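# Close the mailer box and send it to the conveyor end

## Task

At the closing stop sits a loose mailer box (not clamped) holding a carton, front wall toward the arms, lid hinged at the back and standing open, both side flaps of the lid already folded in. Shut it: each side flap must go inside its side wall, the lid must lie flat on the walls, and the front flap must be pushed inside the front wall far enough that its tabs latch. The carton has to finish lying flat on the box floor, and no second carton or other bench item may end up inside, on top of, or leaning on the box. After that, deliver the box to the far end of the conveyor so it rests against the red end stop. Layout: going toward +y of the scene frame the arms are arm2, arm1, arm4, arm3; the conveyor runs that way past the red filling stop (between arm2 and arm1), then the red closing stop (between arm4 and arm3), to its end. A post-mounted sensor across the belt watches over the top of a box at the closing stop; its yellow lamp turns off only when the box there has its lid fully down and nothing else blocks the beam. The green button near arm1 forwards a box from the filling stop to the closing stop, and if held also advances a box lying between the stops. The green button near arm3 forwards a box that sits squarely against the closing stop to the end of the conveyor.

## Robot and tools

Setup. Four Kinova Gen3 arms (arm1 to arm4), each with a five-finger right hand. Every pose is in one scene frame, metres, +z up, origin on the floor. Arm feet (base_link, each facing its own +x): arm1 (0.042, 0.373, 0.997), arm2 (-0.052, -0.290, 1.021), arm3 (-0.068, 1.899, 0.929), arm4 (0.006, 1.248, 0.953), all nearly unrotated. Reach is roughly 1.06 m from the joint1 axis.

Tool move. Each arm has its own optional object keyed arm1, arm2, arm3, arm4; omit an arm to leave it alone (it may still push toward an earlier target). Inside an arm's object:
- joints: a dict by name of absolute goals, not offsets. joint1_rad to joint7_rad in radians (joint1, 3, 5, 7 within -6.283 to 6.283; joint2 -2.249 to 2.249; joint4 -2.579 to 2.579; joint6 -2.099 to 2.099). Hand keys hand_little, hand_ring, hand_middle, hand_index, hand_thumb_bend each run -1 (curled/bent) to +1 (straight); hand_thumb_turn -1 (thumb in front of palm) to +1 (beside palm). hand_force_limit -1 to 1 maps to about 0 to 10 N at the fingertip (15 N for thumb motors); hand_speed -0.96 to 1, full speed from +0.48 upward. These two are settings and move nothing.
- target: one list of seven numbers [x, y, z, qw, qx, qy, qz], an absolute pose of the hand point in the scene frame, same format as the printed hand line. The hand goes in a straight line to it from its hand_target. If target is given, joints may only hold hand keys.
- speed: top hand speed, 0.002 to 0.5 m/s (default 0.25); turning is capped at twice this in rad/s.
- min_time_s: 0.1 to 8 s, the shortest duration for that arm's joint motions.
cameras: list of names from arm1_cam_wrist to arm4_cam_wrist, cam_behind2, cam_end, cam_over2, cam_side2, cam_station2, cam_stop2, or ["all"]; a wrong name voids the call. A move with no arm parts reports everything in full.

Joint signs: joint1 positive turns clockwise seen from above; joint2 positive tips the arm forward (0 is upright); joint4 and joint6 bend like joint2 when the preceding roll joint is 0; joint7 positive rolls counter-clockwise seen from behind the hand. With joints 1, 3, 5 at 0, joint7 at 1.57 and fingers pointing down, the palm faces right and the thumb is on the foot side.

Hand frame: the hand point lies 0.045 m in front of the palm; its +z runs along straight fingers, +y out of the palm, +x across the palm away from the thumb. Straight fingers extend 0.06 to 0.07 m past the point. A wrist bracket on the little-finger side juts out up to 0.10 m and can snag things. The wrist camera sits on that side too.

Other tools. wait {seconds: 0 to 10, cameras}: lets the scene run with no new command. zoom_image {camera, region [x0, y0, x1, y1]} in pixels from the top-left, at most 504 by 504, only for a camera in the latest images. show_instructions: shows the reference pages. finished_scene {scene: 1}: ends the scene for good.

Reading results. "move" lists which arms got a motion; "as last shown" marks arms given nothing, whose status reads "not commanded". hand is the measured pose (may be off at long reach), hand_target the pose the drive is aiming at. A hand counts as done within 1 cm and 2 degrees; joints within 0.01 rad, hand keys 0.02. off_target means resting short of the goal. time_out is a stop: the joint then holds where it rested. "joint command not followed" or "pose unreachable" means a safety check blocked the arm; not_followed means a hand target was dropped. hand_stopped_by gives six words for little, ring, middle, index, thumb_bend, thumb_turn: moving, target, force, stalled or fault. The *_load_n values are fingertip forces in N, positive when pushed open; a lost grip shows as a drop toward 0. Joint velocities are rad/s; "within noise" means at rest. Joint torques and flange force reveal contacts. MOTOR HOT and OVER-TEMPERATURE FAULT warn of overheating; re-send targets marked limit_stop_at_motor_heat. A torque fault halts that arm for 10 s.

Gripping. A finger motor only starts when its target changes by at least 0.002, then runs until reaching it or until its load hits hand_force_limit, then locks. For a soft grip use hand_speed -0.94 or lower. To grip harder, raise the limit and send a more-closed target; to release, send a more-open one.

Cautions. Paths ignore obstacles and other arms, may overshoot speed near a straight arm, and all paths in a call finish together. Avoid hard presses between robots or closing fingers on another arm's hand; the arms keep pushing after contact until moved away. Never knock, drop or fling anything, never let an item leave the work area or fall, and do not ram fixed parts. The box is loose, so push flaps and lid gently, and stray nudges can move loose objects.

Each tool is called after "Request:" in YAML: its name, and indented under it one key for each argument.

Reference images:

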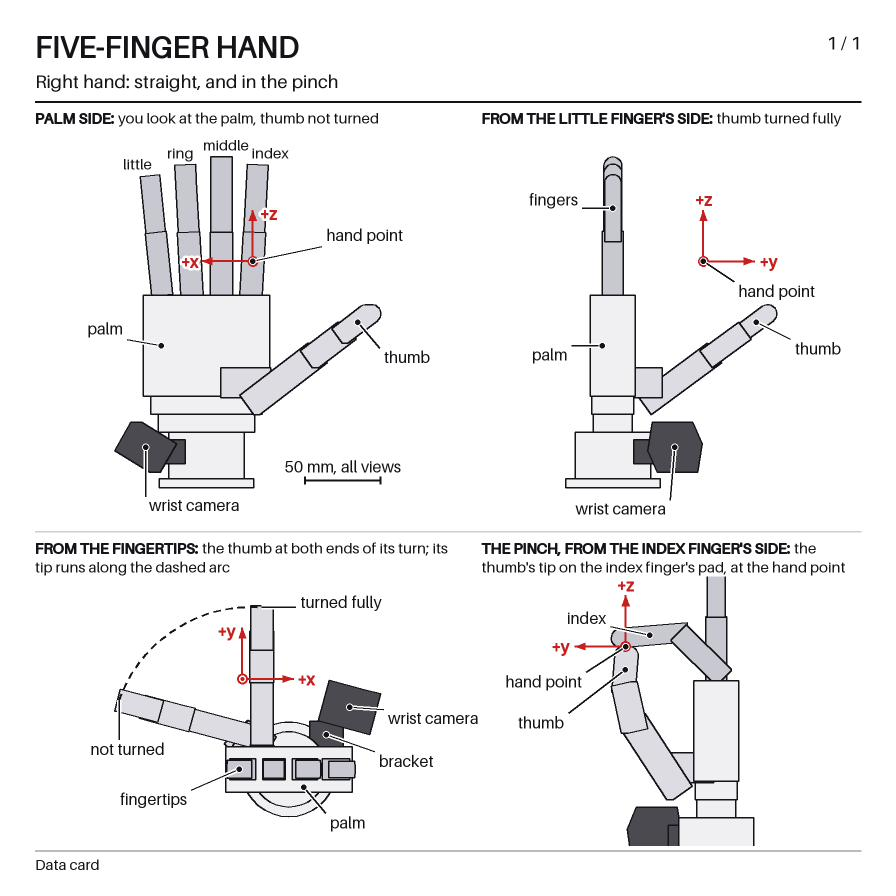

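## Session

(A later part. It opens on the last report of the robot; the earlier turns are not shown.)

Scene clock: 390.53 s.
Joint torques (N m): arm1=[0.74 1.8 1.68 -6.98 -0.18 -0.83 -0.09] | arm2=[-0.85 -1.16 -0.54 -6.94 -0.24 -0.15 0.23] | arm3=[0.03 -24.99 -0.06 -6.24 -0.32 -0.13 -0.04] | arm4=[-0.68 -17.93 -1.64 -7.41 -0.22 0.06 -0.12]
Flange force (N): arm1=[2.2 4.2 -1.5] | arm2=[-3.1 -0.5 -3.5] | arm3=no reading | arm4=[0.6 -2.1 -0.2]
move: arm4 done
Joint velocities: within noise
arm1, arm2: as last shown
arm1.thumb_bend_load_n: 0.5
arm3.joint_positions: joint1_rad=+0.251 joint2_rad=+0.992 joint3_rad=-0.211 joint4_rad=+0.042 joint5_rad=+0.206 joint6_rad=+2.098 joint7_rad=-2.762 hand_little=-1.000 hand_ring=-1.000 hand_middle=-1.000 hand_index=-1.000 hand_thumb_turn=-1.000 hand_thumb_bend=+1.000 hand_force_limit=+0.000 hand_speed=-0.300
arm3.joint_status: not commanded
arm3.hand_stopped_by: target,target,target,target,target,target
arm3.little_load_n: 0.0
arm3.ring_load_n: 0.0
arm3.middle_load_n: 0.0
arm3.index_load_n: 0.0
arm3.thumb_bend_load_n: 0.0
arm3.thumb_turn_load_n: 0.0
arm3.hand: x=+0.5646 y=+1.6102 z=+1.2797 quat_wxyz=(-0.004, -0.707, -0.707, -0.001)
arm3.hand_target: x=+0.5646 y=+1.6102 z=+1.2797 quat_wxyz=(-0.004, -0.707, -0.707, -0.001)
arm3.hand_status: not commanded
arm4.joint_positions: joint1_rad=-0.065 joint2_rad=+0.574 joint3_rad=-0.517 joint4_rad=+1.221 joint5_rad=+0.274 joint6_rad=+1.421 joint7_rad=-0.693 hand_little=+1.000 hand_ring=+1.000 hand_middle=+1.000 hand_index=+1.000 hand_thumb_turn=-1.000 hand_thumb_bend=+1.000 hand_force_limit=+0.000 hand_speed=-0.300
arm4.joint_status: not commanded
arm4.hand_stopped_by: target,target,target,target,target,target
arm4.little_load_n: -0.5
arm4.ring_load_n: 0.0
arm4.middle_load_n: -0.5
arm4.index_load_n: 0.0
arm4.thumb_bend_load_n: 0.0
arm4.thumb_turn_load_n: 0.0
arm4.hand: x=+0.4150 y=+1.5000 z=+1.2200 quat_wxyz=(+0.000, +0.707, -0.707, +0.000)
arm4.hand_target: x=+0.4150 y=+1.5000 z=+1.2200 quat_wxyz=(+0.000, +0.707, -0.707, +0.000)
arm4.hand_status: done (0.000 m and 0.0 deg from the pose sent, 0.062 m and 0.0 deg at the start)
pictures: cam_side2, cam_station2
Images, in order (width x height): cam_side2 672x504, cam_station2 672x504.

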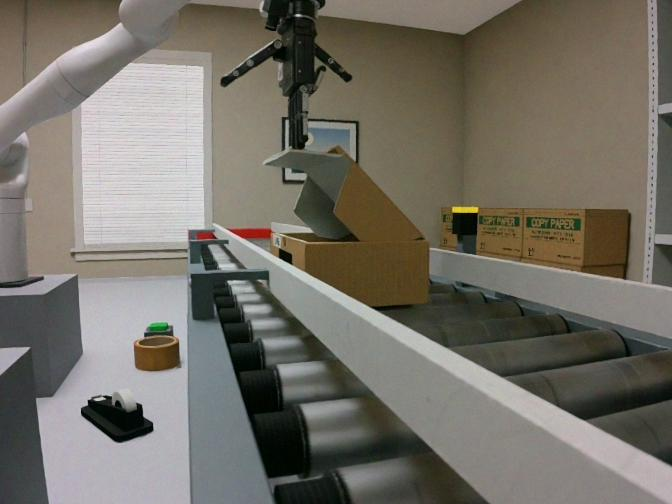

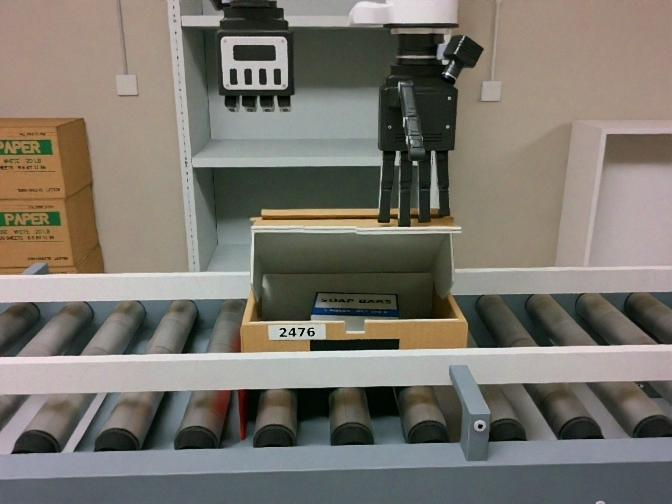

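Request:
move:
  arm4: {"target": [0.416, 1.50, 1.182, 0, 0.7071, -0.7071, 0], "speed": 0.05}
  cameras: ["cam_station2", "cam_side2"]

Request:
zoom_image:
  camera: "cam_side2"
  region: [200, 60, 480, 340]

Scene clock: 411.07 s.
Joint torques (N m): arm1=[0.72 1.8 1.69 -6.99 -0.2 -0.85 -0.07] | arm2=[-0.81 -1.18 -0.56 -6.95 -0.25 -0.13 0.28] | arm3=[0.07 -24.97 -0.08 -6.22 -0.33 -0.1 0.01] | arm4=[-0.71 -17.74 -1.8 -6.9 -0.28 0.17 -0.09]
Flange force (N): arm1=[2.3 4.2 -1.5] | arm2=[-3.2 -0.5 -3.4] | arm3=no reading | arm4=[0.6 -2.2 -0.6]
move: arm4 done
Joint velocities: within noise
arm1, arm2: as last shown
arm1.thumb_bend_load_n: 0.0
arm3.joint_positions: joint1_rad=+0.251 joint2_rad=+0.992 joint3_rad=-0.211 joint4_rad=+0.042 joint5_rad=+0.206 joint6_rad=+2.098 joint7_rad=-2.762 hand_little=-1.000 hand_ring=-1.000 hand_middle=-1.000 hand_index=-1.000 hand_thumb_turn=-1.000 hand_thumb_bend=+1.000 hand_force_limit=+0.000 hand_speed=-0.300
arm3.joint_status: not commanded
arm3.hand_stopped_by: target,target,target,target,target,target
arm3.little_load_n: 0.0
arm3.ring_load_n: 0.0
arm3.middle_load_n: 0.5
arm3.index_load_n: 0.0
arm3.thumb_bend_load_n: 0.0
arm3.thumb_turn_load_n: 0.0
arm3.hand: x=+0.5646 y=+1.6102 z=+1.2797 quat_wxyz=(-0.004, -0.707, -0.707, -0.001)
arm3.hand_target: x=+0.5646 y=+1.6102 z=+1.2797 quat_wxyz=(-0.004, -0.707, -0.707, -0.001)
arm3.hand_status: not commanded
arm4.joint_positions: joint1_rad=-0.060 joint2_rad=+0.600 joint3_rad=-0.512 joint4_rad=+1.304 joint5_rad=+0.289 joint6_rad=+1.318 joint7_rad=-0.708 hand_little=+1.000 hand_ring=+1.000 hand_middle=+1.000 hand_index=+1.000 hand_thumb_turn=-1.000 hand_thumb_bend=+1.000 hand_force_limit=+0.000 hand_speed=-0.300
arm4.joint_status: not commanded
arm4.hand_stopped_by: target,target,target,target,target,target
arm4.little_load_n: 0.0
arm4.ring_load_n: 0.0
arm4.middle_load_n: 0.0
arm4.index_load_n: 0.0
arm4.thumb_bend_load_n: 0.0
arm4.thumb_turn_load_n: 0.0
arm4.hand: x=+0.4160 y=+1.5000 z=+1.1820 quat_wxyz=(+0.000, +0.707, -0.707, +0.000)
arm4.hand_target: x=+0.4160 y=+1.5000 z=+1.1820 quat_wxyz=(+0.000, +0.707, -0.707, +0.000)
arm4.hand_status: done (0.000 m and 0.0 deg from the pose sent, 0.038 m and 0.0 deg at the start)
pictures: cam_side2, cam_station2
Images, in order (width x height): cam_side2 672x504, cam_station2 672x504.

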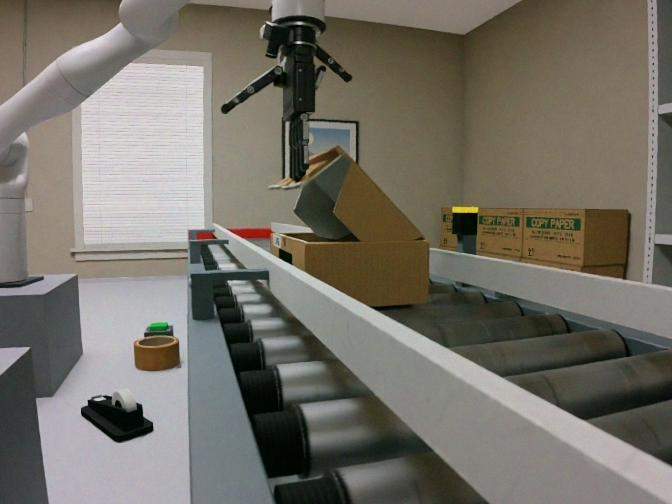

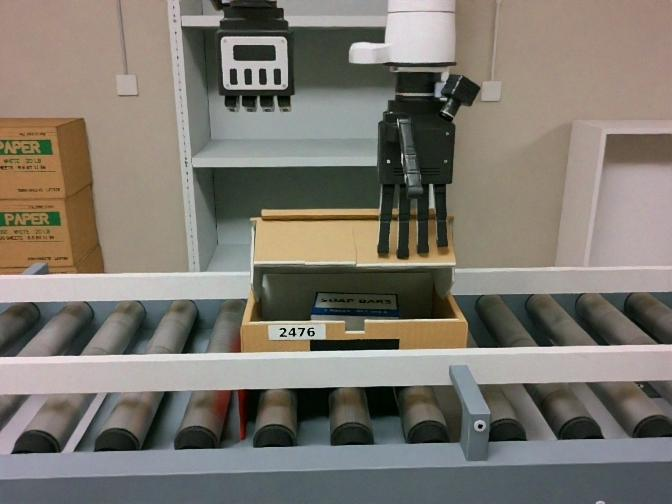

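Scaled by 1.800 from the camera's image (finer frame: 960x720).

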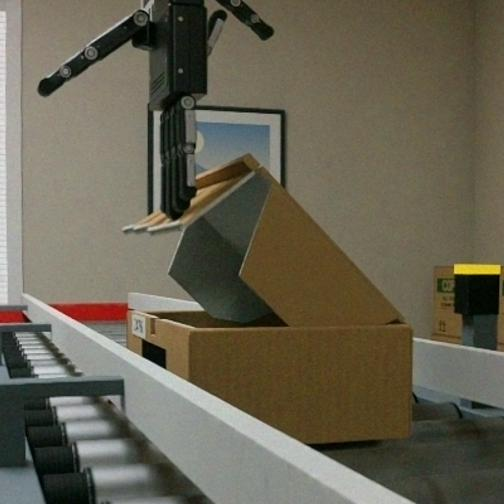

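Request:
move:
  arm4: {"target": [0.430, 1.50, 1.162, 0, 0.7071, -0.7071, 0], "speed": 0.05}

Request:
move:
  arm4: {"target": [0.448, 1.50, 1.152, 0, 0.7071, -0.7071, 0], "speed": 0.05}
  cameras: ["cam_station2", "cam_side2"]

Request:
zoom_image:
  camera: "cam_side2"
  region: [200, 60, 480, 340]

Scene clock: 425.90 s.
Joint torques (N m): arm1=[0.75 1.71 1.6 -6.96 -0.21 -0.79 -0.1] | arm2=[-0.88 -1.14 -0.57 -6.93 -0.24 -0.14 0.26] | arm3=[0.06 -24.94 -0.05 -6.22 -0.31 -0.11 -0.02] | arm4=[-0.68 -18.41 -1.83 -6.97 -0.21 0.06 -0.08]
Flange force (N): arm1=[1.8 4.0 -1.5] | arm2=[-3.1 -0.6 -3.5] | arm3=no reading | arm4=[0.7 -1.8 -0.5]
move: arm4 done
Joint velocities: within noise
arm1, arm2: as last shown
arm2.thumb_bend_load_n: -0.5
arm3.joint_positions: joint1_rad=+0.251 joint2_rad=+0.992 joint3_rad=-0.211 joint4_rad=+0.042 joint5_rad=+0.206 joint6_rad=+2.098 joint7_rad=-2.762 hand_little=-1.000 hand_ring=-1.000 hand_middle=-1.000 hand_index=-1.000 hand_thumb_turn=-1.000 hand_thumb_bend=+1.000 hand_force_limit=+0.000 hand_speed=-0.300
arm3.joint_status: not commanded
arm3.hand_stopped_by: target,target,target,target,target,target
arm3.little_load_n: 0.0
arm3.ring_load_n: 0.0
arm3.middle_load_n: 0.0
arm3.index_load_n: 0.0
arm3.thumb_bend_load_n: 0.0
arm3.thumb_turn_load_n: 0.0
arm3.hand: x=+0.5646 y=+1.6102 z=+1.2797 quat_wxyz=(-0.004, -0.707, -0.707, -0.001)
arm3.hand_target: x=+0.5646 y=+1.6102 z=+1.2797 quat_wxyz=(-0.004, -0.707, -0.707, -0.001)
arm3.hand_status: not commanded
arm4.joint_positions: joint1_rad=-0.061 joint2_rad=+0.645 joint3_rad=-0.502 joint4_rad=+1.292 joint5_rad=+0.305 joint6_rad=+1.288 joint7_rad=-0.702 hand_little=+1.000 hand_ring=+1.000 hand_middle=+1.000 hand_index=+1.000 hand_thumb_turn=-1.000 hand_thumb_bend=+1.000 hand_force_limit=+0.000 hand_speed=-0.300
arm4.joint_status: not commanded
arm4.hand_stopped_by: target,target,target,target,target,target
arm4.little_load_n: 0.5
arm4.ring_load_n: 0.0
arm4.middle_load_n: -0.5
arm4.index_load_n: 0.0
arm4.thumb_bend_load_n: 0.0
arm4.thumb_turn_load_n: 0.0
arm4.hand: x=+0.4300 y=+1.5000 z=+1.1620 quat_wxyz=(+0.000, +0.707, -0.707, +0.000)
arm4.hand_target: x=+0.4300 y=+1.5000 z=+1.1620 quat_wxyz=(+0.000, +0.707, -0.707, +0.000)
arm4.hand_status: done (0.000 m and 0.0 deg from the pose sent, 0.024 m and 0.0 deg at the start)
pictures: none

Scene clock: 426.87 s.
Joint torques (N m): arm1=[0.75 1.79 1.66 -6.97 -0.21 -0.82 -0.12] | arm2=[-0.87 -1.22 -0.52 -6.92 -0.22 -0.12 0.26] | arm3=[0.1 -25 -0.06 -6.21 -0.32 -0.17 -0.02] | arm4=[-0.66 -19.28 -1.77 -7.1 -0.12 -0.05 -0.12]
Flange force (N): arm1=[2.1 4.0 -1.4] | arm2=[-3.2 -0.3 -3.5] | arm3=no reading | arm4=[0.7 -1.7 -0.5]
move: arm4 done
Joint velocities: within noise
arm1.joint_positions: joint1_rad=+0.188 joint2_rad=-0.497 joint3_rad=-0.064 joint4_rad=+1.452 joint5_rad=-0.081 joint6_rad=+1.952 joint7_rad=-2.148 hand_little=+1.000 hand_ring=+1.000 hand_middle=+1.000 hand_index=+1.000 hand_thumb_turn=+1.000 hand_thumb_bend=+1.000 hand_force_limit=+0.000 hand_speed=-0.800
arm1.joint_status: not commanded
arm1.hand_stopped_by: target,target,target,target,target,target
arm1.little_load_n: 0.0
arm1.ring_load_n: 0.0
arm1.middle_load_n: 0.0
arm1.index_load_n: 0.0
arm1.thumb_bend_load_n: 0.0
arm1.thumb_turn_load_n: 0.0
arm1.hand: x=+0.2339 y=+0.3901 z=+1.5338 quat_wxyz=(-0.103, -0.305, -0.945, -0.055)
arm1.hand_target: x=+0.2339 y=+0.3901 z=+1.5338 quat_wxyz=(-0.103, -0.305, -0.945, -0.055)
arm1.hand_status: not commanded
arm2.joint_positions: joint1_rad=+0.239 joint2_rad=-0.396 joint3_rad=-0.058 joint4_rad=+1.564 joint5_rad=-0.065 joint6_rad=+1.956 joint7_rad=-1.827 hand_little=+1.000 hand_ring=+1.000 hand_middle=+1.000 hand_index=+1.000 hand_thumb_turn=+1.000 hand_thumb_bend=+1.000 hand_force_limit=+0.000 hand_speed=-0.800
arm2.joint_status: not commanded
arm2.hand_stopped_by: target,target,target,target,target,target
arm2.little_load_n: 0.0
arm2.ring_load_n: 0.0
arm2.middle_load_n: 0.0
arm2.index_load_n: 0.0
arm2.thumb_bend_load_n: 0.0
arm2.thumb_turn_load_n: 0.0
arm2.hand: x=+0.1278 y=-0.2881 z=+1.4988 quat_wxyz=(-0.012, -0.254, -0.967, -0.017)
arm2.hand_target: x=+0.1278 y=-0.2881 z=+1.4988 quat_wxyz=(-0.012, -0.254, -0.967, -0.017)
arm2.hand_status: not commanded
arm3.joint_positions: joint1_rad=+0.251 joint2_rad=+0.992 joint3_rad=-0.211 joint4_rad=+0.042 joint5_rad=+0.206 joint6_rad=+2.098 joint7_rad=-2.762 hand_little=-1.000 hand_ring=-1.000 hand_middle=-1.000 hand_index=-1.000 hand_thumb_turn=-1.000 hand_thumb_bend=+1.000 hand_force_limit=+0.000 hand_speed=-0.300
arm3.joint_status: not commanded
arm3.hand_stopped_by: target,target,target,target,target,target
arm3.little_load_n: 0.0
arm3.ring_load_n: 0.0
arm3.middle_load_n: 0.0
arm3.index_load_n: 0.0
arm3.thumb_bend_load_n: -0.5
arm3.thumb_turn_load_n: 0.0
arm3.hand: x=+0.5646 y=+1.6102 z=+1.2797 quat_wxyz=(-0.004, -0.707, -0.707, -0.001)
arm3.hand_target: x=+0.5646 y=+1.6102 z=+1.2797 quat_wxyz=(-0.004, -0.707, -0.707, -0.001)
arm3.hand_status: not commanded
arm4.joint_positions: joint1_rad=-0.063 joint2_rad=+0.690 joint3_rad=-0.493 joint4_rad=+1.241 joint5_rad=+0.317 joint6_rad=+1.294 joint7_rad=-0.685 hand_little=+1.000 hand_ring=+1.000 hand_middle=+1.000 hand_index=+1.000 hand_thumb_turn=-1.000 hand_thumb_bend=+1.000 hand_force_limit=+0.000 hand_speed=-0.300
arm4.joint_status: not commanded
arm4.hand_stopped_by: target,target,target,target,target,target
arm4.little_load_n: 0.0
arm4.ring_load_n: 0.0
arm4.middle_load_n: -0.5
arm4.index_load_n: 0.0
arm4.thumb_bend_load_n: 0.0
arm4.thumb_turn_load_n: 0.0
arm4.hand: x=+0.4480 y=+1.5000 z=+1.1520 quat_wxyz=(+0.000, +0.707, -0.707, +0.000)
arm4.hand_target: x=+0.4480 y=+1.5000 z=+1.1520 quat_wxyz=(+0.000, +0.707, -0.707, +0.000)
arm4.hand_status: done (0.000 m and 0.0 deg from the pose sent, 0.021 m and 0.0 deg at the start)
pictures: cam_side2, cam_station2
Images, in order (width x height): cam_side2 672x504, cam_station2 672x504.

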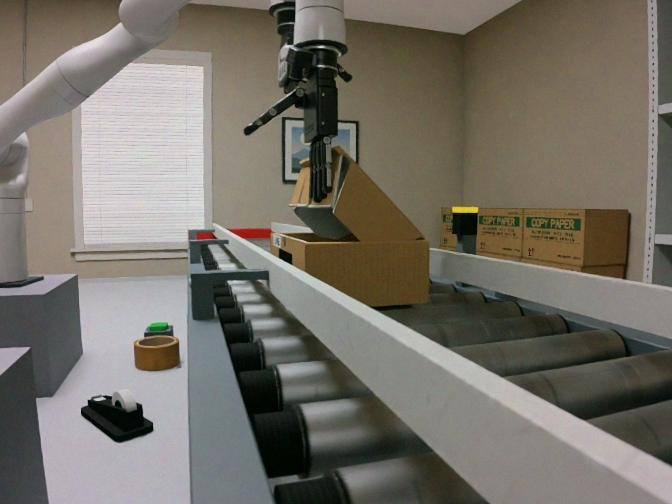

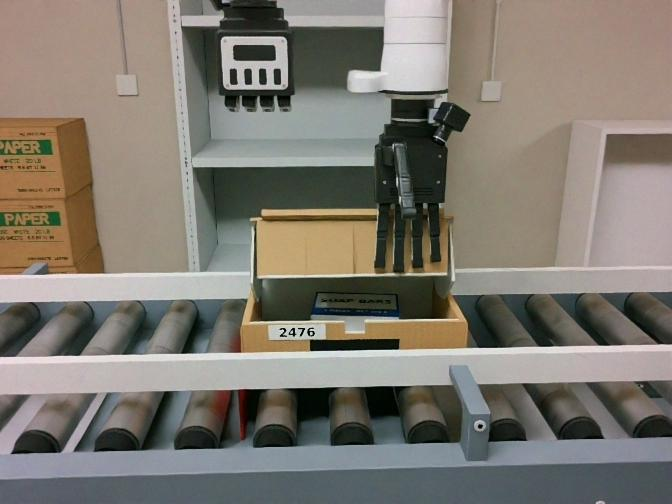

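Scaled by 1.800 from the camera's image (finer frame: 960x720).

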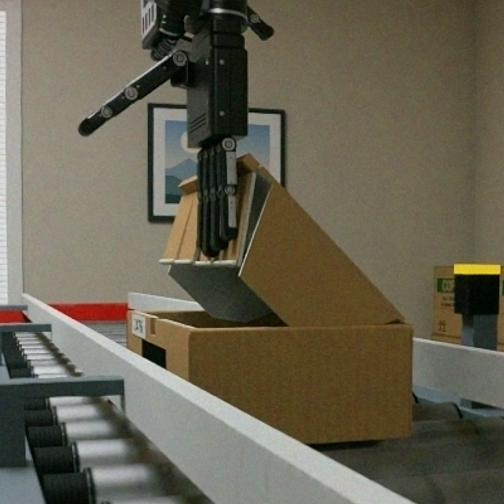

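Request:
move:
  arm4: {"target": [0.405, 1.50, 1.165, 0, 0.7071, -0.7071, 0], "speed": 0.1}
  cameras: ["cam_side2"]

Request:
zoom_image:
  camera: "cam_side2"
  region: [200, 60, 480, 340]

Scene clock: 432.27 s.
Joint torques (N m): arm1=[0.75 1.79 1.65 -6.96 -0.2 -0.82 -0.12] | arm2=[-0.84 -1.2 -0.55 -6.91 -0.23 -0.11 0.26] | arm3=[0.07 -24.97 -0.06 -6.22 -0.31 -0.1 -0.04] | arm4=[-0.96 -17.12 -2 -6.12 -0.49 0.47 -0.07]
Flange force (N): arm1=[2.1 4.0 -1.5] | arm2=[-3.3 -0.4 -3.5] | arm3=no reading | arm4=[0.4 -3.6 -1.1]
move: arm4 done
Joint velocities: within noise
arm1, arm2: as last shown
arm1.thumb_bend_load_n: -0.5
arm3.joint_positions: joint1_rad=+0.251 joint2_rad=+0.992 joint3_rad=-0.211 joint4_rad=+0.042 joint5_rad=+0.206 joint6_rad=+2.098 joint7_rad=-2.762 hand_little=-1.000 hand_ring=-1.000 hand_middle=-1.000 hand_index=-1.000 hand_thumb_turn=-1.000 hand_thumb_bend=+1.000 hand_force_limit=+0.000 hand_speed=-0.300
arm3.joint_status: not commanded
arm3.hand_stopped_by: target,target,target,target,target,target
arm3.little_load_n: 0.0
arm3.ring_load_n: 0.0
arm3.middle_load_n: 0.0
arm3.index_load_n: 0.0
arm3.thumb_bend_load_n: 0.0
arm3.thumb_turn_load_n: 0.0
arm3.hand: x=+0.5646 y=+1.6102 z=+1.2797 quat_wxyz=(-0.004, -0.707, -0.707, -0.001)
arm3.hand_target: x=+0.5646 y=+1.6102 z=+1.2797 quat_wxyz=(-0.004, -0.707, -0.707, -0.001)
arm3.hand_status: not commanded
arm4.joint_positions: joint1_rad=-0.058 joint2_rad=+0.592 joint3_rad=-0.514 joint4_rad=+1.377 joint5_rad=+0.291 joint6_rad=+1.255 joint7_rad=-0.729 hand_little=+1.000 hand_ring=+1.000 hand_middle=+1.000 hand_index=+1.000 hand_thumb_turn=-1.000 hand_thumb_bend=+1.000 hand_force_limit=+0.000 hand_speed=-0.300
arm4.joint_status: not commanded
arm4.hand_stopped_by: target,target,target,target,target,target
arm4.little_load_n: 0.0
arm4.ring_load_n: 0.0
arm4.middle_load_n: 0.0
arm4.index_load_n: 0.0
arm4.thumb_bend_load_n: 0.0
arm4.thumb_turn_load_n: -0.5
arm4.hand: x=+0.4050 y=+1.5000 z=+1.1650 quat_wxyz=(+0.000, +0.707, -0.707, +0.000)
arm4.hand_target: x=+0.4050 y=+1.5000 z=+1.1650 quat_wxyz=(+0.000, +0.707, -0.707, +0.000)
arm4.hand_status: done (0.000 m and 0.0 deg from the pose sent, 0.045 m and 0.0 deg at the start)
Images, in order (width x height): cam_side2 672x504.

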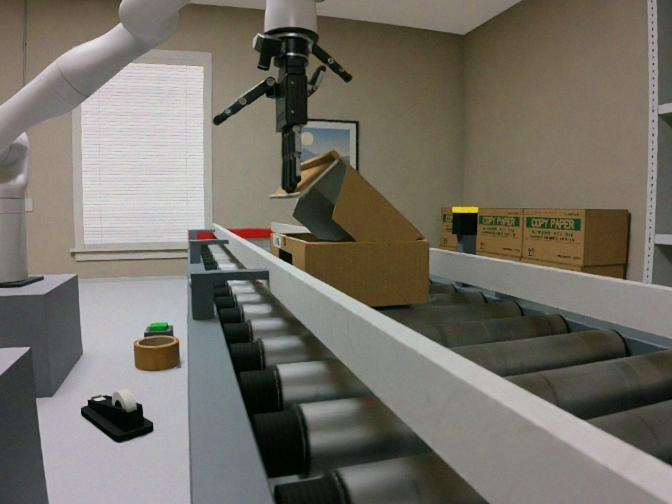

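Scaled by 1.800 from the camera's image (finer frame: 960x720).

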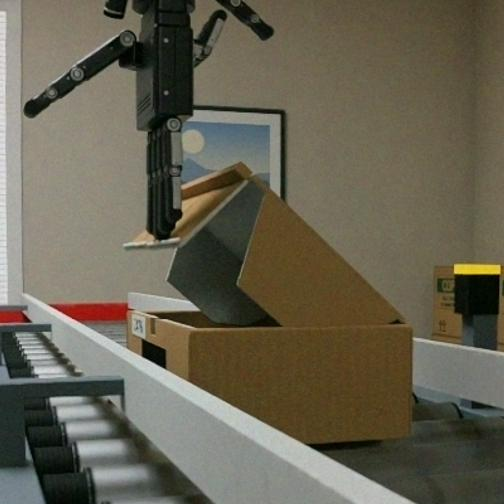

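Request:
move:
  arm4: {"target": [0.448, 1.50, 1.152, 0, 0.7071, -0.7071, 0], "speed": 0.08}
  arm3: {"target": [0.57, 1.61, 1.18, 0, 0.7071, 0.7071, 0], "speed": 0.08}
  cameras: ["cam_station2", "cam_side2", "cam_behind2"]

Request:
zoom_image:
  camera: "cam_side2"
  region: [200, 60, 480, 340]

Scene clock: 456.23 s.
Joint torques (N m): arm1=[0.76 1.89 1.64 -6.93 -0.19 -0.78 -0.09] | arm2=[-0.82 -1.16 -0.51 -6.88 -0.23 -0.1 0.25] | arm3=[0.1 -24.49 -0.98 -7.33 -0.3 -0.14 0.01] | arm4=[-0.17 -19.11 -1.39 -7.66 0.26 -0.5 -0.07]
Flange force (N): arm1=[2.2 4.0 -1.4] | arm2=[-3.2 -0.4 -3.6] | arm3=[-5.0 11.4 -3.2] | arm4=[0.6 0.3 -1.0]
move: arm3 done; arm4 done
Joint velocities: within noise
arm1, arm2: as last shown
arm1.thumb_bend_load_n: 0.0
arm2.ring_load_n: 0.5
arm3.joint_positions: joint1_rad=+0.321 joint2_rad=+0.861 joint3_rad=-0.252 joint4_rad=+0.667 joint5_rad=+0.190 joint6_rad=+1.626 joint7_rad=-2.837 hand_little=-1.000 hand_ring=-1.000 hand_middle=-1.000 hand_index=-1.000 hand_thumb_turn=-1.000 hand_thumb_bend=+1.000 hand_force_limit=+0.000 hand_speed=-0.300
arm3.joint_status: not commanded
arm3.hand_stopped_by: target,target,target,target,target,target
arm3.little_load_n: 0.0
arm3.ring_load_n: 0.0
arm3.middle_load_n: 0.0
arm3.index_load_n: 0.0
arm3.thumb_bend_load_n: 0.0
arm3.thumb_turn_load_n: 0.0
arm3.hand: x=+0.5700 y=+1.6100 z=+1.1800 quat_wxyz=(+0.000, -0.707, -0.707, +0.000)
arm3.hand_target: x=+0.5700 y=+1.6100 z=+1.1800 quat_wxyz=(+0.000, -0.707, -0.707, +0.000)
arm3.hand_status: done (0.000 m and 0.0 deg from the pose sent, 0.100 m and 0.5 deg at the start)
arm4.joint_positions: joint1_rad=-0.063 joint2_rad=+0.690 joint3_rad=-0.493 joint4_rad=+1.241 joint5_rad=+0.318 joint6_rad=+1.294 joint7_rad=-0.686 hand_little=+1.000 hand_ring=+1.000 hand_middle=+1.000 hand_index=+1.000 hand_thumb_turn=-1.000 hand_thumb_bend=+1.000 hand_force_limit=+0.000 hand_speed=-0.300
arm4.joint_status: not commanded
arm4.hand_stopped_by: target,target,target,target,target,target
arm4.little_load_n: -0.5
arm4.ring_load_n: 0.0
arm4.middle_load_n: -1.0
arm4.index_load_n: 0.0
arm4.thumb_bend_load_n: 0.0
arm4.thumb_turn_load_n: 0.0
arm4.hand: x=+0.4480 y=+1.5000 z=+1.1520 quat_wxyz=(+0.000, +0.707, -0.707, +0.000)
arm4.hand_target: x=+0.4480 y=+1.5000 z=+1.1520 quat_wxyz=(+0.000, +0.707, -0.707, +0.000)
arm4.hand_status: done (0.000 m and 0.0 deg from the pose sent, 0.045 m and 0.0 deg at the start)
pictures: cam_behind2, cam_side2, cam_station2
Images, in order (width x height): cam_behind2 672x504, cam_side2 672x504, cam_station2 672x504.

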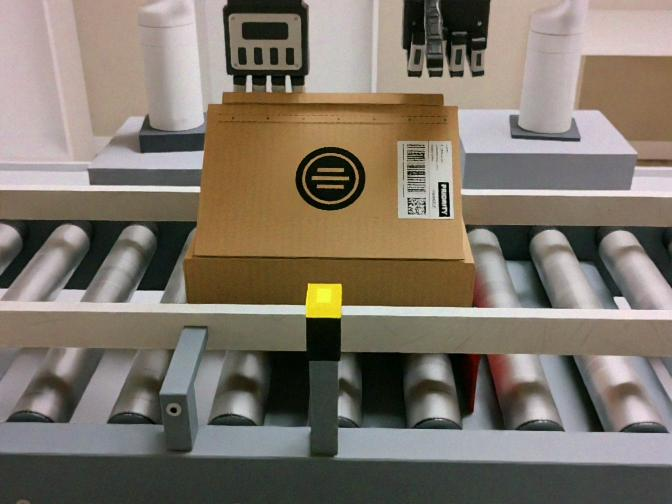

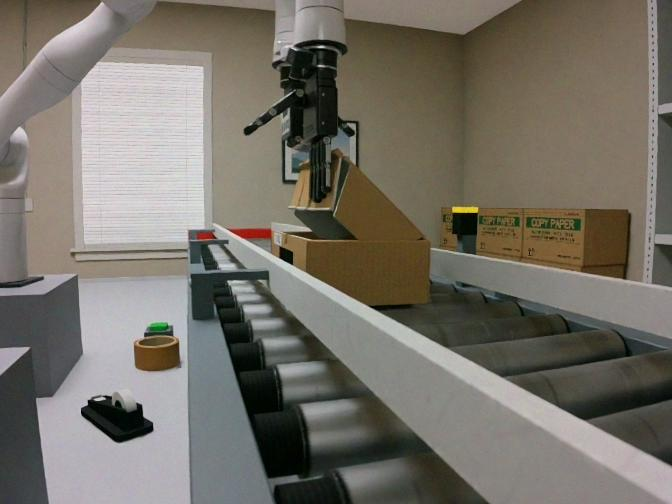

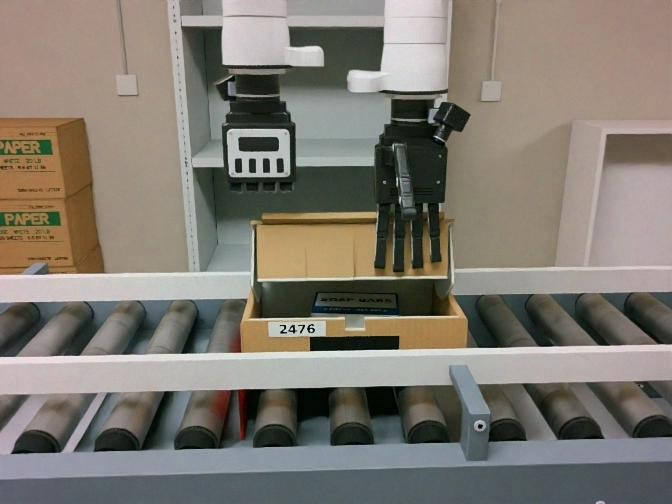

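Scaled by 1.800 from the camera's image (finer frame: 960x720).

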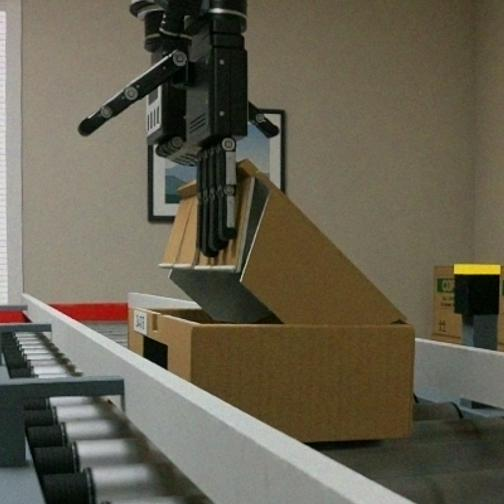

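Request:
move:
  arm3: {"target": [0.59, 1.61, 1.17, 0, 0.7071, 0.7071, 0], "speed": 0.08}

Request:
move:
  arm3: {"target": [0.59, 1.61, 1.14, 0, 0.7071, 0.7071, 0], "speed": 0.04}
  arm4: {"target": [0.438, 1.50, 1.135, 0, 0.7071, -0.7071, 0], "speed": 0.04}
  cameras: ["cam_station2", "cam_side2", "cam_behind2"]

Request:
zoom_image:
  camera: "cam_side2"
  region: [200, 60, 480, 340]

Scene clock: 476.03 s.
Joint torques (N m): arm1=[0.71 1.84 1.65 -6.99 -0.21 -0.83 -0.1] | arm2=[-0.81 -1.15 -0.5 -6.91 -0.23 -0.1 0.27] | arm3=[0.1 -25.39 -0.91 -7.36 -0.32 -0.15 -0.02] | arm4=[-0.2 -19.07 -1.41 -7.68 0.26 -0.52 -0.09]
Flange force (N): arm1=[2.2 4.0 -1.4] | arm2=[-3.1 -0.2 -3.4] | arm3=[-5.7 13.5 -3.8] | arm4=[0.7 0.4 -1.0]
move: arm3 done
Joint velocities: within noise
arm1, arm2, arm4: as last shown
arm2.ring_load_n: 0.0
arm3.joint_positions: joint1_rad=+0.294 joint2_rad=+0.932 joint3_rad=-0.245 joint4_rad=+0.551 joint5_rad=+0.197 joint6_rad=+1.669 joint7_rad=-2.837 hand_little=-1.000 hand_ring=-1.000 hand_middle=-1.000 hand_index=-1.000 hand_thumb_turn=-1.000 hand_thumb_bend=+1.000 hand_force_limit=+0.000 hand_speed=-0.300
arm3.joint_status: not commanded
arm3.hand_stopped_by: target,target,target,target,target,target
arm3.little_load_n: 0.5
arm3.ring_load_n: 0.0
arm3.middle_load_n: 0.0
arm3.index_load_n: 0.0
arm3.thumb_bend_load_n: 0.0
arm3.thumb_turn_load_n: 0.0
arm3.hand: x=+0.5900 y=+1.6100 z=+1.1700 quat_wxyz=(+0.000, -0.707, -0.707, +0.000)
arm3.hand_target: x=+0.5900 y=+1.6100 z=+1.1700 quat_wxyz=(+0.000, -0.707, -0.707, +0.000)
arm3.hand_status: done (0.000 m and 0.0 deg from the pose sent, 0.022 m and 0.0 deg at the start)
arm4.thumb_turn_load_n: -0.5
pictures: none

Scene clock: 477.27 s.
Joint torques (N m): arm1=[0.78 1.82 1.69 -6.97 -0.23 -0.8 -0.09] | arm2=[-0.81 -1.18 -0.54 -6.93 -0.23 -0.08 0.25] | arm3=[0.09 -25.37 -1.04 -7.31 -0.32 -0.05 -0.04] | arm4=[-0.78 -18.18 -1.84 -6.44 -0.23 0.06 -0.13]
Flange force (N): arm1=[2.2 4.1 -1.4] | arm2=[-3.2 -0.5 -3.3] | arm3=[-5.1 11.9 -2.3] | arm4=[0.9 -1.9 -1.7]
move: arm3 done; arm4 done
Joint velocities: within noise
arm1, arm2: as last shown
arm1.middle_load_n: -0.5
arm2.little_load_n: 0.5
arm3.joint_positions: joint1_rad=+0.305 joint2_rad=+0.929 joint3_rad=-0.249 joint4_rad=+0.655 joint5_rad=+0.198 joint6_rad=+1.570 joint7_rad=-2.848 hand_little=-1.000 hand_ring=-1.000 hand_middle=-1.000 hand_index=-1.000 hand_thumb_turn=-1.000 hand_thumb_bend=+1.000 hand_force_limit=+0.000 hand_speed=-0.300
arm3.joint_status: not commanded
arm3.hand_stopped_by: target,target,target,target,target,target
arm3.little_load_n: 0.0
arm3.ring_load_n: 0.0
arm3.middle_load_n: 0.0
arm3.index_load_n: 0.0
arm3.thumb_bend_load_n: 0.0
arm3.thumb_turn_load_n: 0.0
arm3.hand: x=+0.5900 y=+1.6100 z=+1.1400 quat_wxyz=(+0.000, -0.707, -0.707, +0.000)
arm3.hand_target: x=+0.5900 y=+1.6100 z=+1.1400 quat_wxyz=(+0.000, -0.707, -0.707, +0.000)
arm3.hand_status: done (0.000 m and 0.0 deg from the pose sent, 0.030 m and 0.0 deg at the start)
arm4.joint_positions: joint1_rad=-0.061 joint2_rad=+0.684 joint3_rad=-0.493 joint4_rad=+1.310 joint5_rad=+0.322 joint6_rad=+1.232 joint7_rad=-0.706 hand_little=+1.000 hand_ring=+1.000 hand_middle=+1.000 hand_index=+1.000 hand_thumb_turn=-1.000 hand_thumb_bend=+1.000 hand_force_limit=+0.000 hand_speed=-0.300
arm4.joint_status: not commanded
arm4.hand_stopped_by: target,target,target,target,target,target
arm4.little_load_n: 0.0
arm4.ring_load_n: 0.0
arm4.middle_load_n: 0.0
arm4.index_load_n: 0.0
arm4.thumb_bend_load_n: 0.0
arm4.thumb_turn_load_n: 0.0
arm4.hand: x=+0.4380 y=+1.5000 z=+1.1350 quat_wxyz=(+0.000, +0.707, -0.707, +0.000)
arm4.hand_target: x=+0.4380 y=+1.5000 z=+1.1350 quat_wxyz=(+0.000, +0.707, -0.707, +0.000)
arm4.hand_status: done (0.000 m and 0.0 deg from the pose sent, 0.020 m and 0.0 deg at the start)
pictures: cam_behind2, cam_side2, cam_station2
Images, in order (width x height): cam_behind2 672x504, cam_side2 672x504, cam_station2 672x504.

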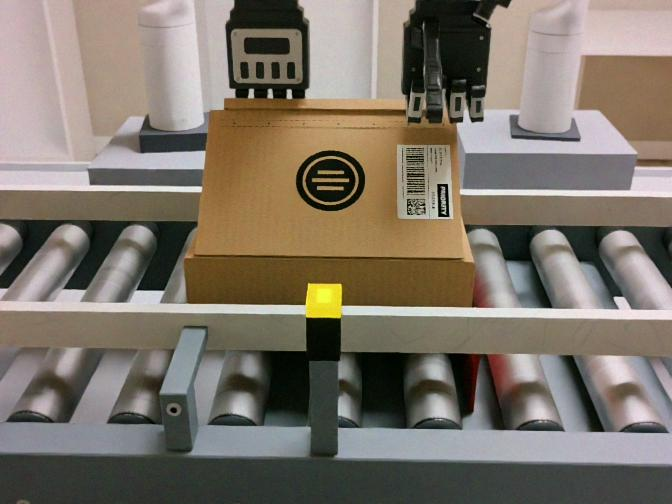

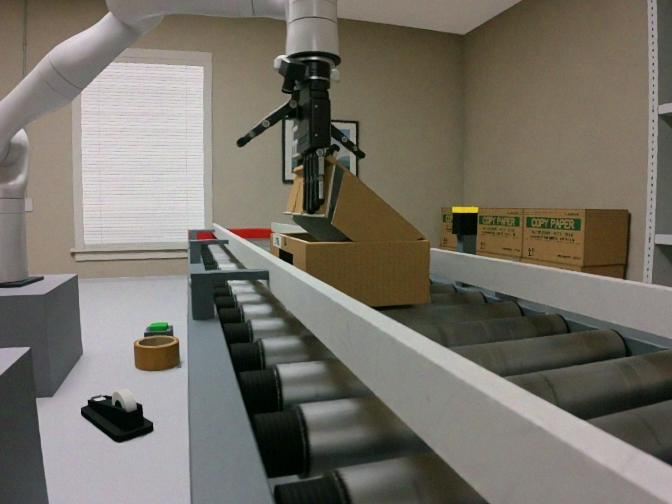

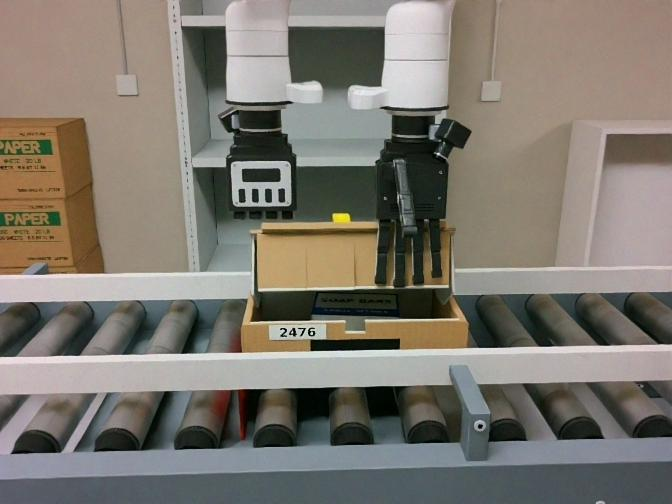

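Scaled by 1.800 from the camera's image (finer frame: 960x720).

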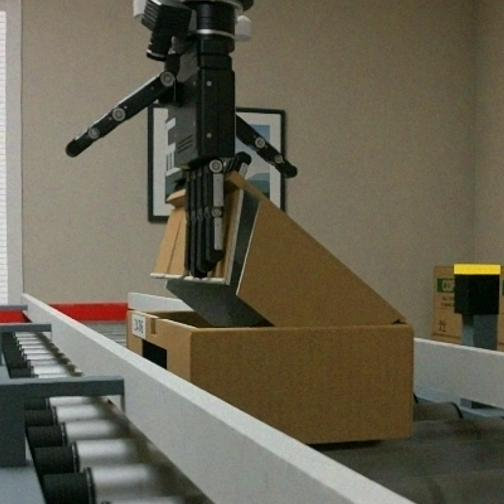

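Request:
move:
  arm3: {"target": [0.585, 1.61, 1.11, 0, 0.7071, 0.7071, 0], "speed": 0.04}
  arm4: {"target": [0.431, 1.50, 1.118, 0, 0.7071, -0.7071, 0], "speed": 0.04}
  cameras: ["cam_station2", "cam_side2", "cam_behind2"]

Request:
zoom_image:
  camera: "cam_side2"
  region: [200, 60, 480, 340]

Scene clock: 485.07 s.
Joint torques (N m): arm1=[0.81 1.74 1.61 -6.96 -0.16 -0.79 -0.11] | arm2=[-0.88 -1.15 -0.57 -6.92 -0.25 -0.11 0.29] | arm3=[0.09 -25.17 -1.2 -7.28 -0.29 -0.16 -0.06] | arm4=[0.29 -16.33 -0.58 -7.78 0.78 -1.54 -0.13]
Flange force (N): arm1=[1.9 4.0 -1.5] | arm2=[-3.1 -0.4 -3.4] | arm3=[-4.5 10.4 -1.4] | arm4=[1.9 4.9 -6.0]
move: arm3 done; arm4 done
Joint velocities: within noise
arm1, arm2: as last shown
arm1.middle_load_n: 0.0
arm2.little_load_n: 0.0
arm2.ring_load_n: -0.5
arm3.joint_positions: joint1_rad=+0.320 joint2_rad=+0.921 joint3_rad=-0.252 joint4_rad=+0.770 joint5_rad=+0.201 joint6_rad=+1.466 joint7_rad=-2.858 hand_little=-1.000 hand_ring=-1.000 hand_middle=-1.000 hand_index=-1.000 hand_thumb_turn=-1.000 hand_thumb_bend=+1.000 hand_force_limit=+0.000 hand_speed=-0.300
arm3.joint_status: not commanded
arm3.hand_stopped_by: target,target,target,target,target,target
arm3.little_load_n: 0.0
arm3.ring_load_n: 0.0
arm3.middle_load_n: 0.0
arm3.index_load_n: 0.0
arm3.thumb_bend_load_n: 0.0
arm3.thumb_turn_load_n: 0.0
arm3.hand: x=+0.5850 y=+1.6100 z=+1.1100 quat_wxyz=(+0.000, -0.707, -0.707, +0.000)
arm3.hand_target: x=+0.5850 y=+1.6100 z=+1.1100 quat_wxyz=(+0.000, -0.707, -0.707, +0.000)
arm3.hand_status: done (0.000 m and 0.0 deg from the pose sent, 0.030 m and 0.0 deg at the start)
arm4.joint_positions: joint1_rad=-0.061 joint2_rad=+0.688 joint3_rad=-0.491 joint4_rad=+1.365 joint5_rad=+0.329 joint6_rad=+1.177 joint7_rad=-0.723 hand_little=+1.000 hand_ring=+1.000 hand_middle=+1.000 hand_index=+1.000 hand_thumb_turn=-1.000 hand_thumb_bend=+1.000 hand_force_limit=+0.000 hand_speed=-0.300
arm4.joint_status: not commanded
arm4.hand_stopped_by: target,target,target,target,target,target
arm4.little_load_n: -0.5
arm4.ring_load_n: 0.0
arm4.middle_load_n: 0.0
arm4.index_load_n: -0.5
arm4.thumb_bend_load_n: 0.0
arm4.thumb_turn_load_n: 0.0
arm4.hand: x=+0.4310 y=+1.5000 z=+1.1180 quat_wxyz=(+0.000, +0.707, -0.707, +0.000)
arm4.hand_target: x=+0.4310 y=+1.5000 z=+1.1180 quat_wxyz=(+0.000, +0.707, -0.707, +0.000)
arm4.hand_status: done (0.000 m and 0.0 deg from the pose sent, 0.018 m and 0.0 deg at the start)
pictures: cam_behind2, cam_side2, cam_station2
Images, in order (width x height): cam_behind2 672x504, cam_side2 672x504, cam_station2 672x504.

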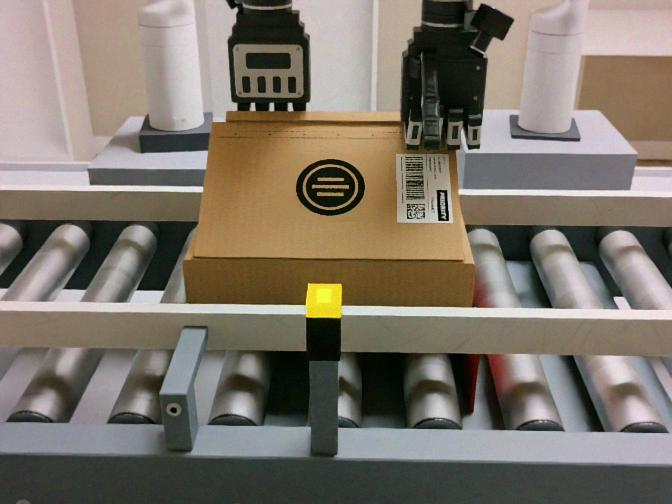

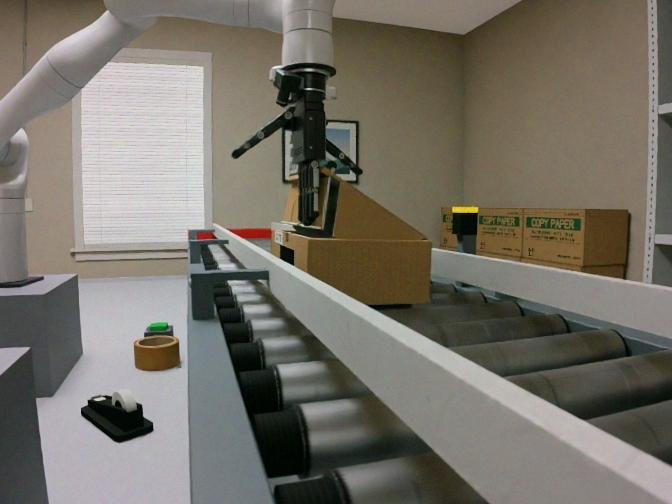

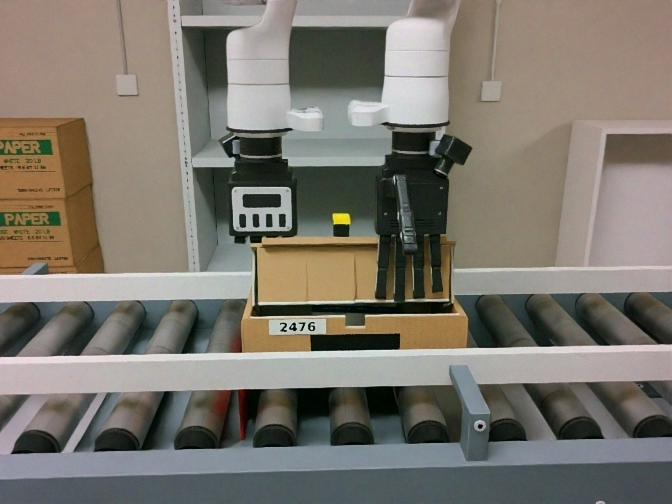

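Scaled by 1.800 from the camera's image (finer frame: 960x720).

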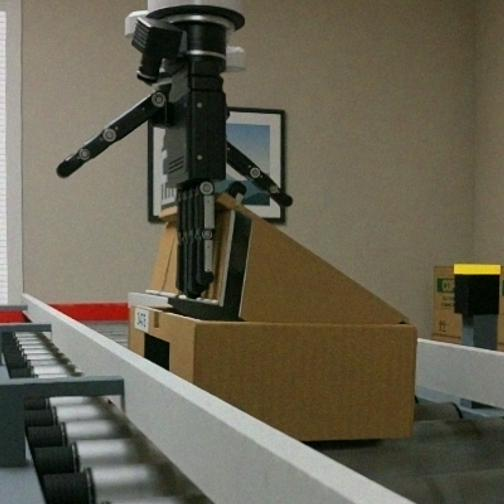

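Request:
zoom_image:
  camera: "cam_station2"
  region: [230, 210, 480, 360]

Request:
zoom_image:
  camera: "cam_side2"
  region: [260, 160, 360, 260]

Scaled by 2.016 from the camera's image (finer frame: 960x720).

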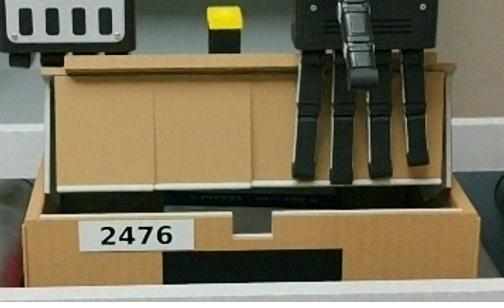

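Scaled by 5.040 from the camera's image (finer frame: 960x720).

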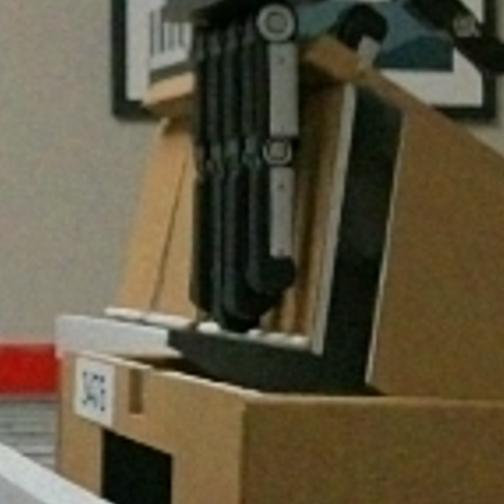

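Request:
move:
  arm3: {"target": [0.580, 1.61, 1.09, 0, 0.7071, 0.7071, 0], "speed": 0.03}
  arm4: {"target": [0.423, 1.50, 1.118, 0, 0.7071, -0.7071, 0], "speed": 0.03}
  cameras: ["cam_station2", "cam_side2"]

Request:
zoom_image:
  camera: "cam_side2"
  region: [260, 160, 360, 260]

Request:
zoom_image:
  camera: "cam_station2"
  region: [230, 210, 480, 360]

Scene clock: 519.90 s.
Joint torques (N m): arm1=[0.71 1.75 1.67 -7.04 -0.24 -0.73 -0.11] | arm2=[-0.81 -1.15 -0.56 -6.93 -0.23 -0.13 0.27] | arm3=[0.44 -21.65 -0.89 -5.3 -0.31 0.28 -0.08] | arm4=[0.03 -19.79 -1.4 -8.45 0.33 -0.72 -0.22]
Flange force (N): arm1=[2.0 4.1 -1.0] | arm2=[-3.1 -0.5 -3.5] | arm3=[-4.0 10.5 -5.6] | arm4=[0.9 1.2 1.5]
move: arm3 done; arm4 done
Joint velocities: within noise
arm1, arm2: as last shown
arm1.little_load_n: 0.5
arm2.ring_load_n: 0.0
arm2.middle_load_n: -0.5
arm3.joint_positions: joint1_rad=+0.330 joint2_rad=+0.917 joint3_rad=-0.254 joint4_rad=+0.844 joint5_rad=+0.203 joint6_rad=+1.398 joint7_rad=-2.864 hand_little=-1.000 hand_ring=-1.000 hand_middle=-1.000 hand_index=-1.000 hand_thumb_turn=-1.000 hand_thumb_bend=+1.000 hand_force_limit=+0.000 hand_speed=-0.300
arm3.joint_status: not commanded
arm3.hand_stopped_by: target,target,target,target,target,target
arm3.little_load_n: 0.0
arm3.ring_load_n: 0.5
arm3.middle_load_n: 0.5
arm3.index_load_n: 0.0
arm3.thumb_bend_load_n: 0.0
arm3.thumb_turn_load_n: 0.0
arm3.hand: x=+0.5800 y=+1.6100 z=+1.0900 quat_wxyz=(+0.000, -0.707, -0.707, +0.000)
arm3.hand_target: x=+0.5800 y=+1.6100 z=+1.0900 quat_wxyz=(+0.000, -0.707, -0.707, +0.000)
arm3.hand_status: done (0.000 m and 0.0 deg from the pose sent, 0.021 m and 0.0 deg at the start)
arm4.joint_positions: joint1_rad=-0.061 joint2_rad=+0.672 joint3_rad=-0.494 joint4_rad=+1.395 joint5_rad=+0.326 joint6_rad=+1.163 joint7_rad=-0.733 hand_little=+1.000 hand_ring=+1.000 hand_middle=+1.000 hand_index=+1.000 hand_thumb_turn=-1.000 hand_thumb_bend=+1.000 hand_force_limit=+0.000 hand_speed=-0.300
arm4.joint_status: not commanded
arm4.hand_stopped_by: target,target,target,target,target,target
arm4.little_load_n: 0.0
arm4.ring_load_n: 0.0
arm4.middle_load_n: -1.0
arm4.index_load_n: -1.0
arm4.thumb_bend_load_n: 0.0
arm4.thumb_turn_load_n: 0.0
arm4.hand: x=+0.4230 y=+1.5000 z=+1.1180 quat_wxyz=(+0.000, +0.707, -0.707, +0.000)
arm4.hand_target: x=+0.4230 y=+1.5000 z=+1.1180 quat_wxyz=(+0.000, +0.707, -0.707, +0.000)
arm4.hand_status: done (0.000 m and 0.0 deg from the pose sent, 0.008 m and 0.0 deg at the start)
pictures: cam_side2, cam_station2
Images, in order (width x height): cam_side2 672x504, cam_station2 672x504.

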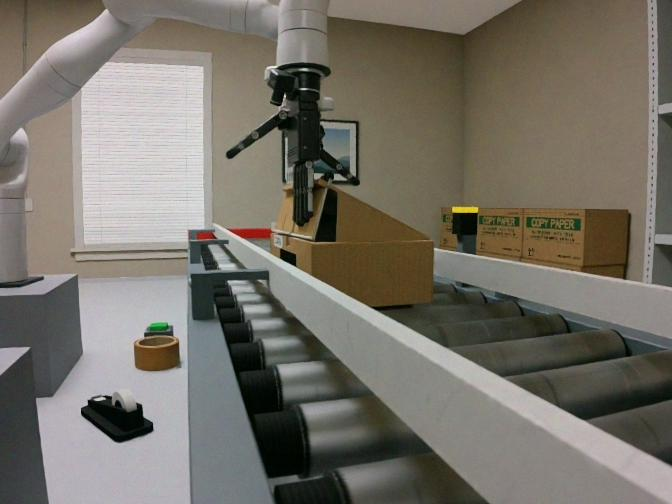

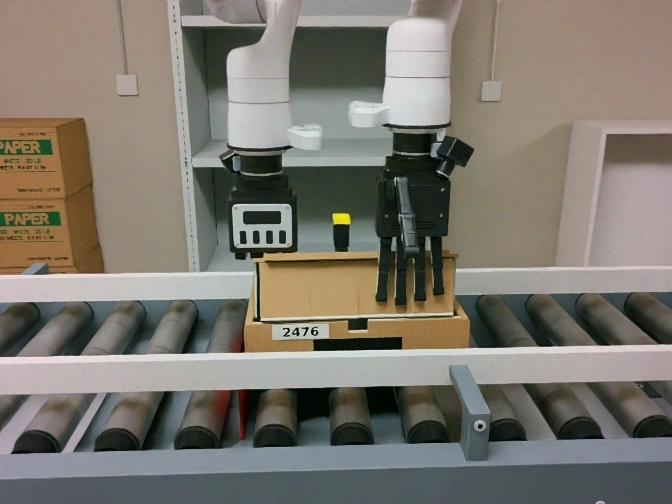

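Scaled by 5.040 from the camera's image (finer frame: 960x720).

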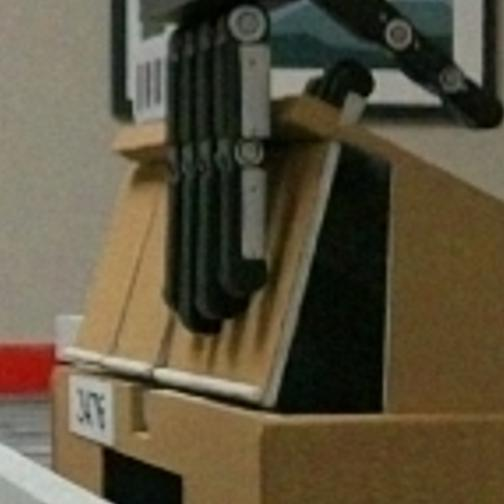

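Scaled by 2.016 from the camera's image (finer frame: 960x720).

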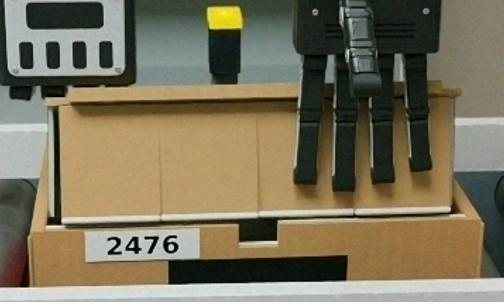

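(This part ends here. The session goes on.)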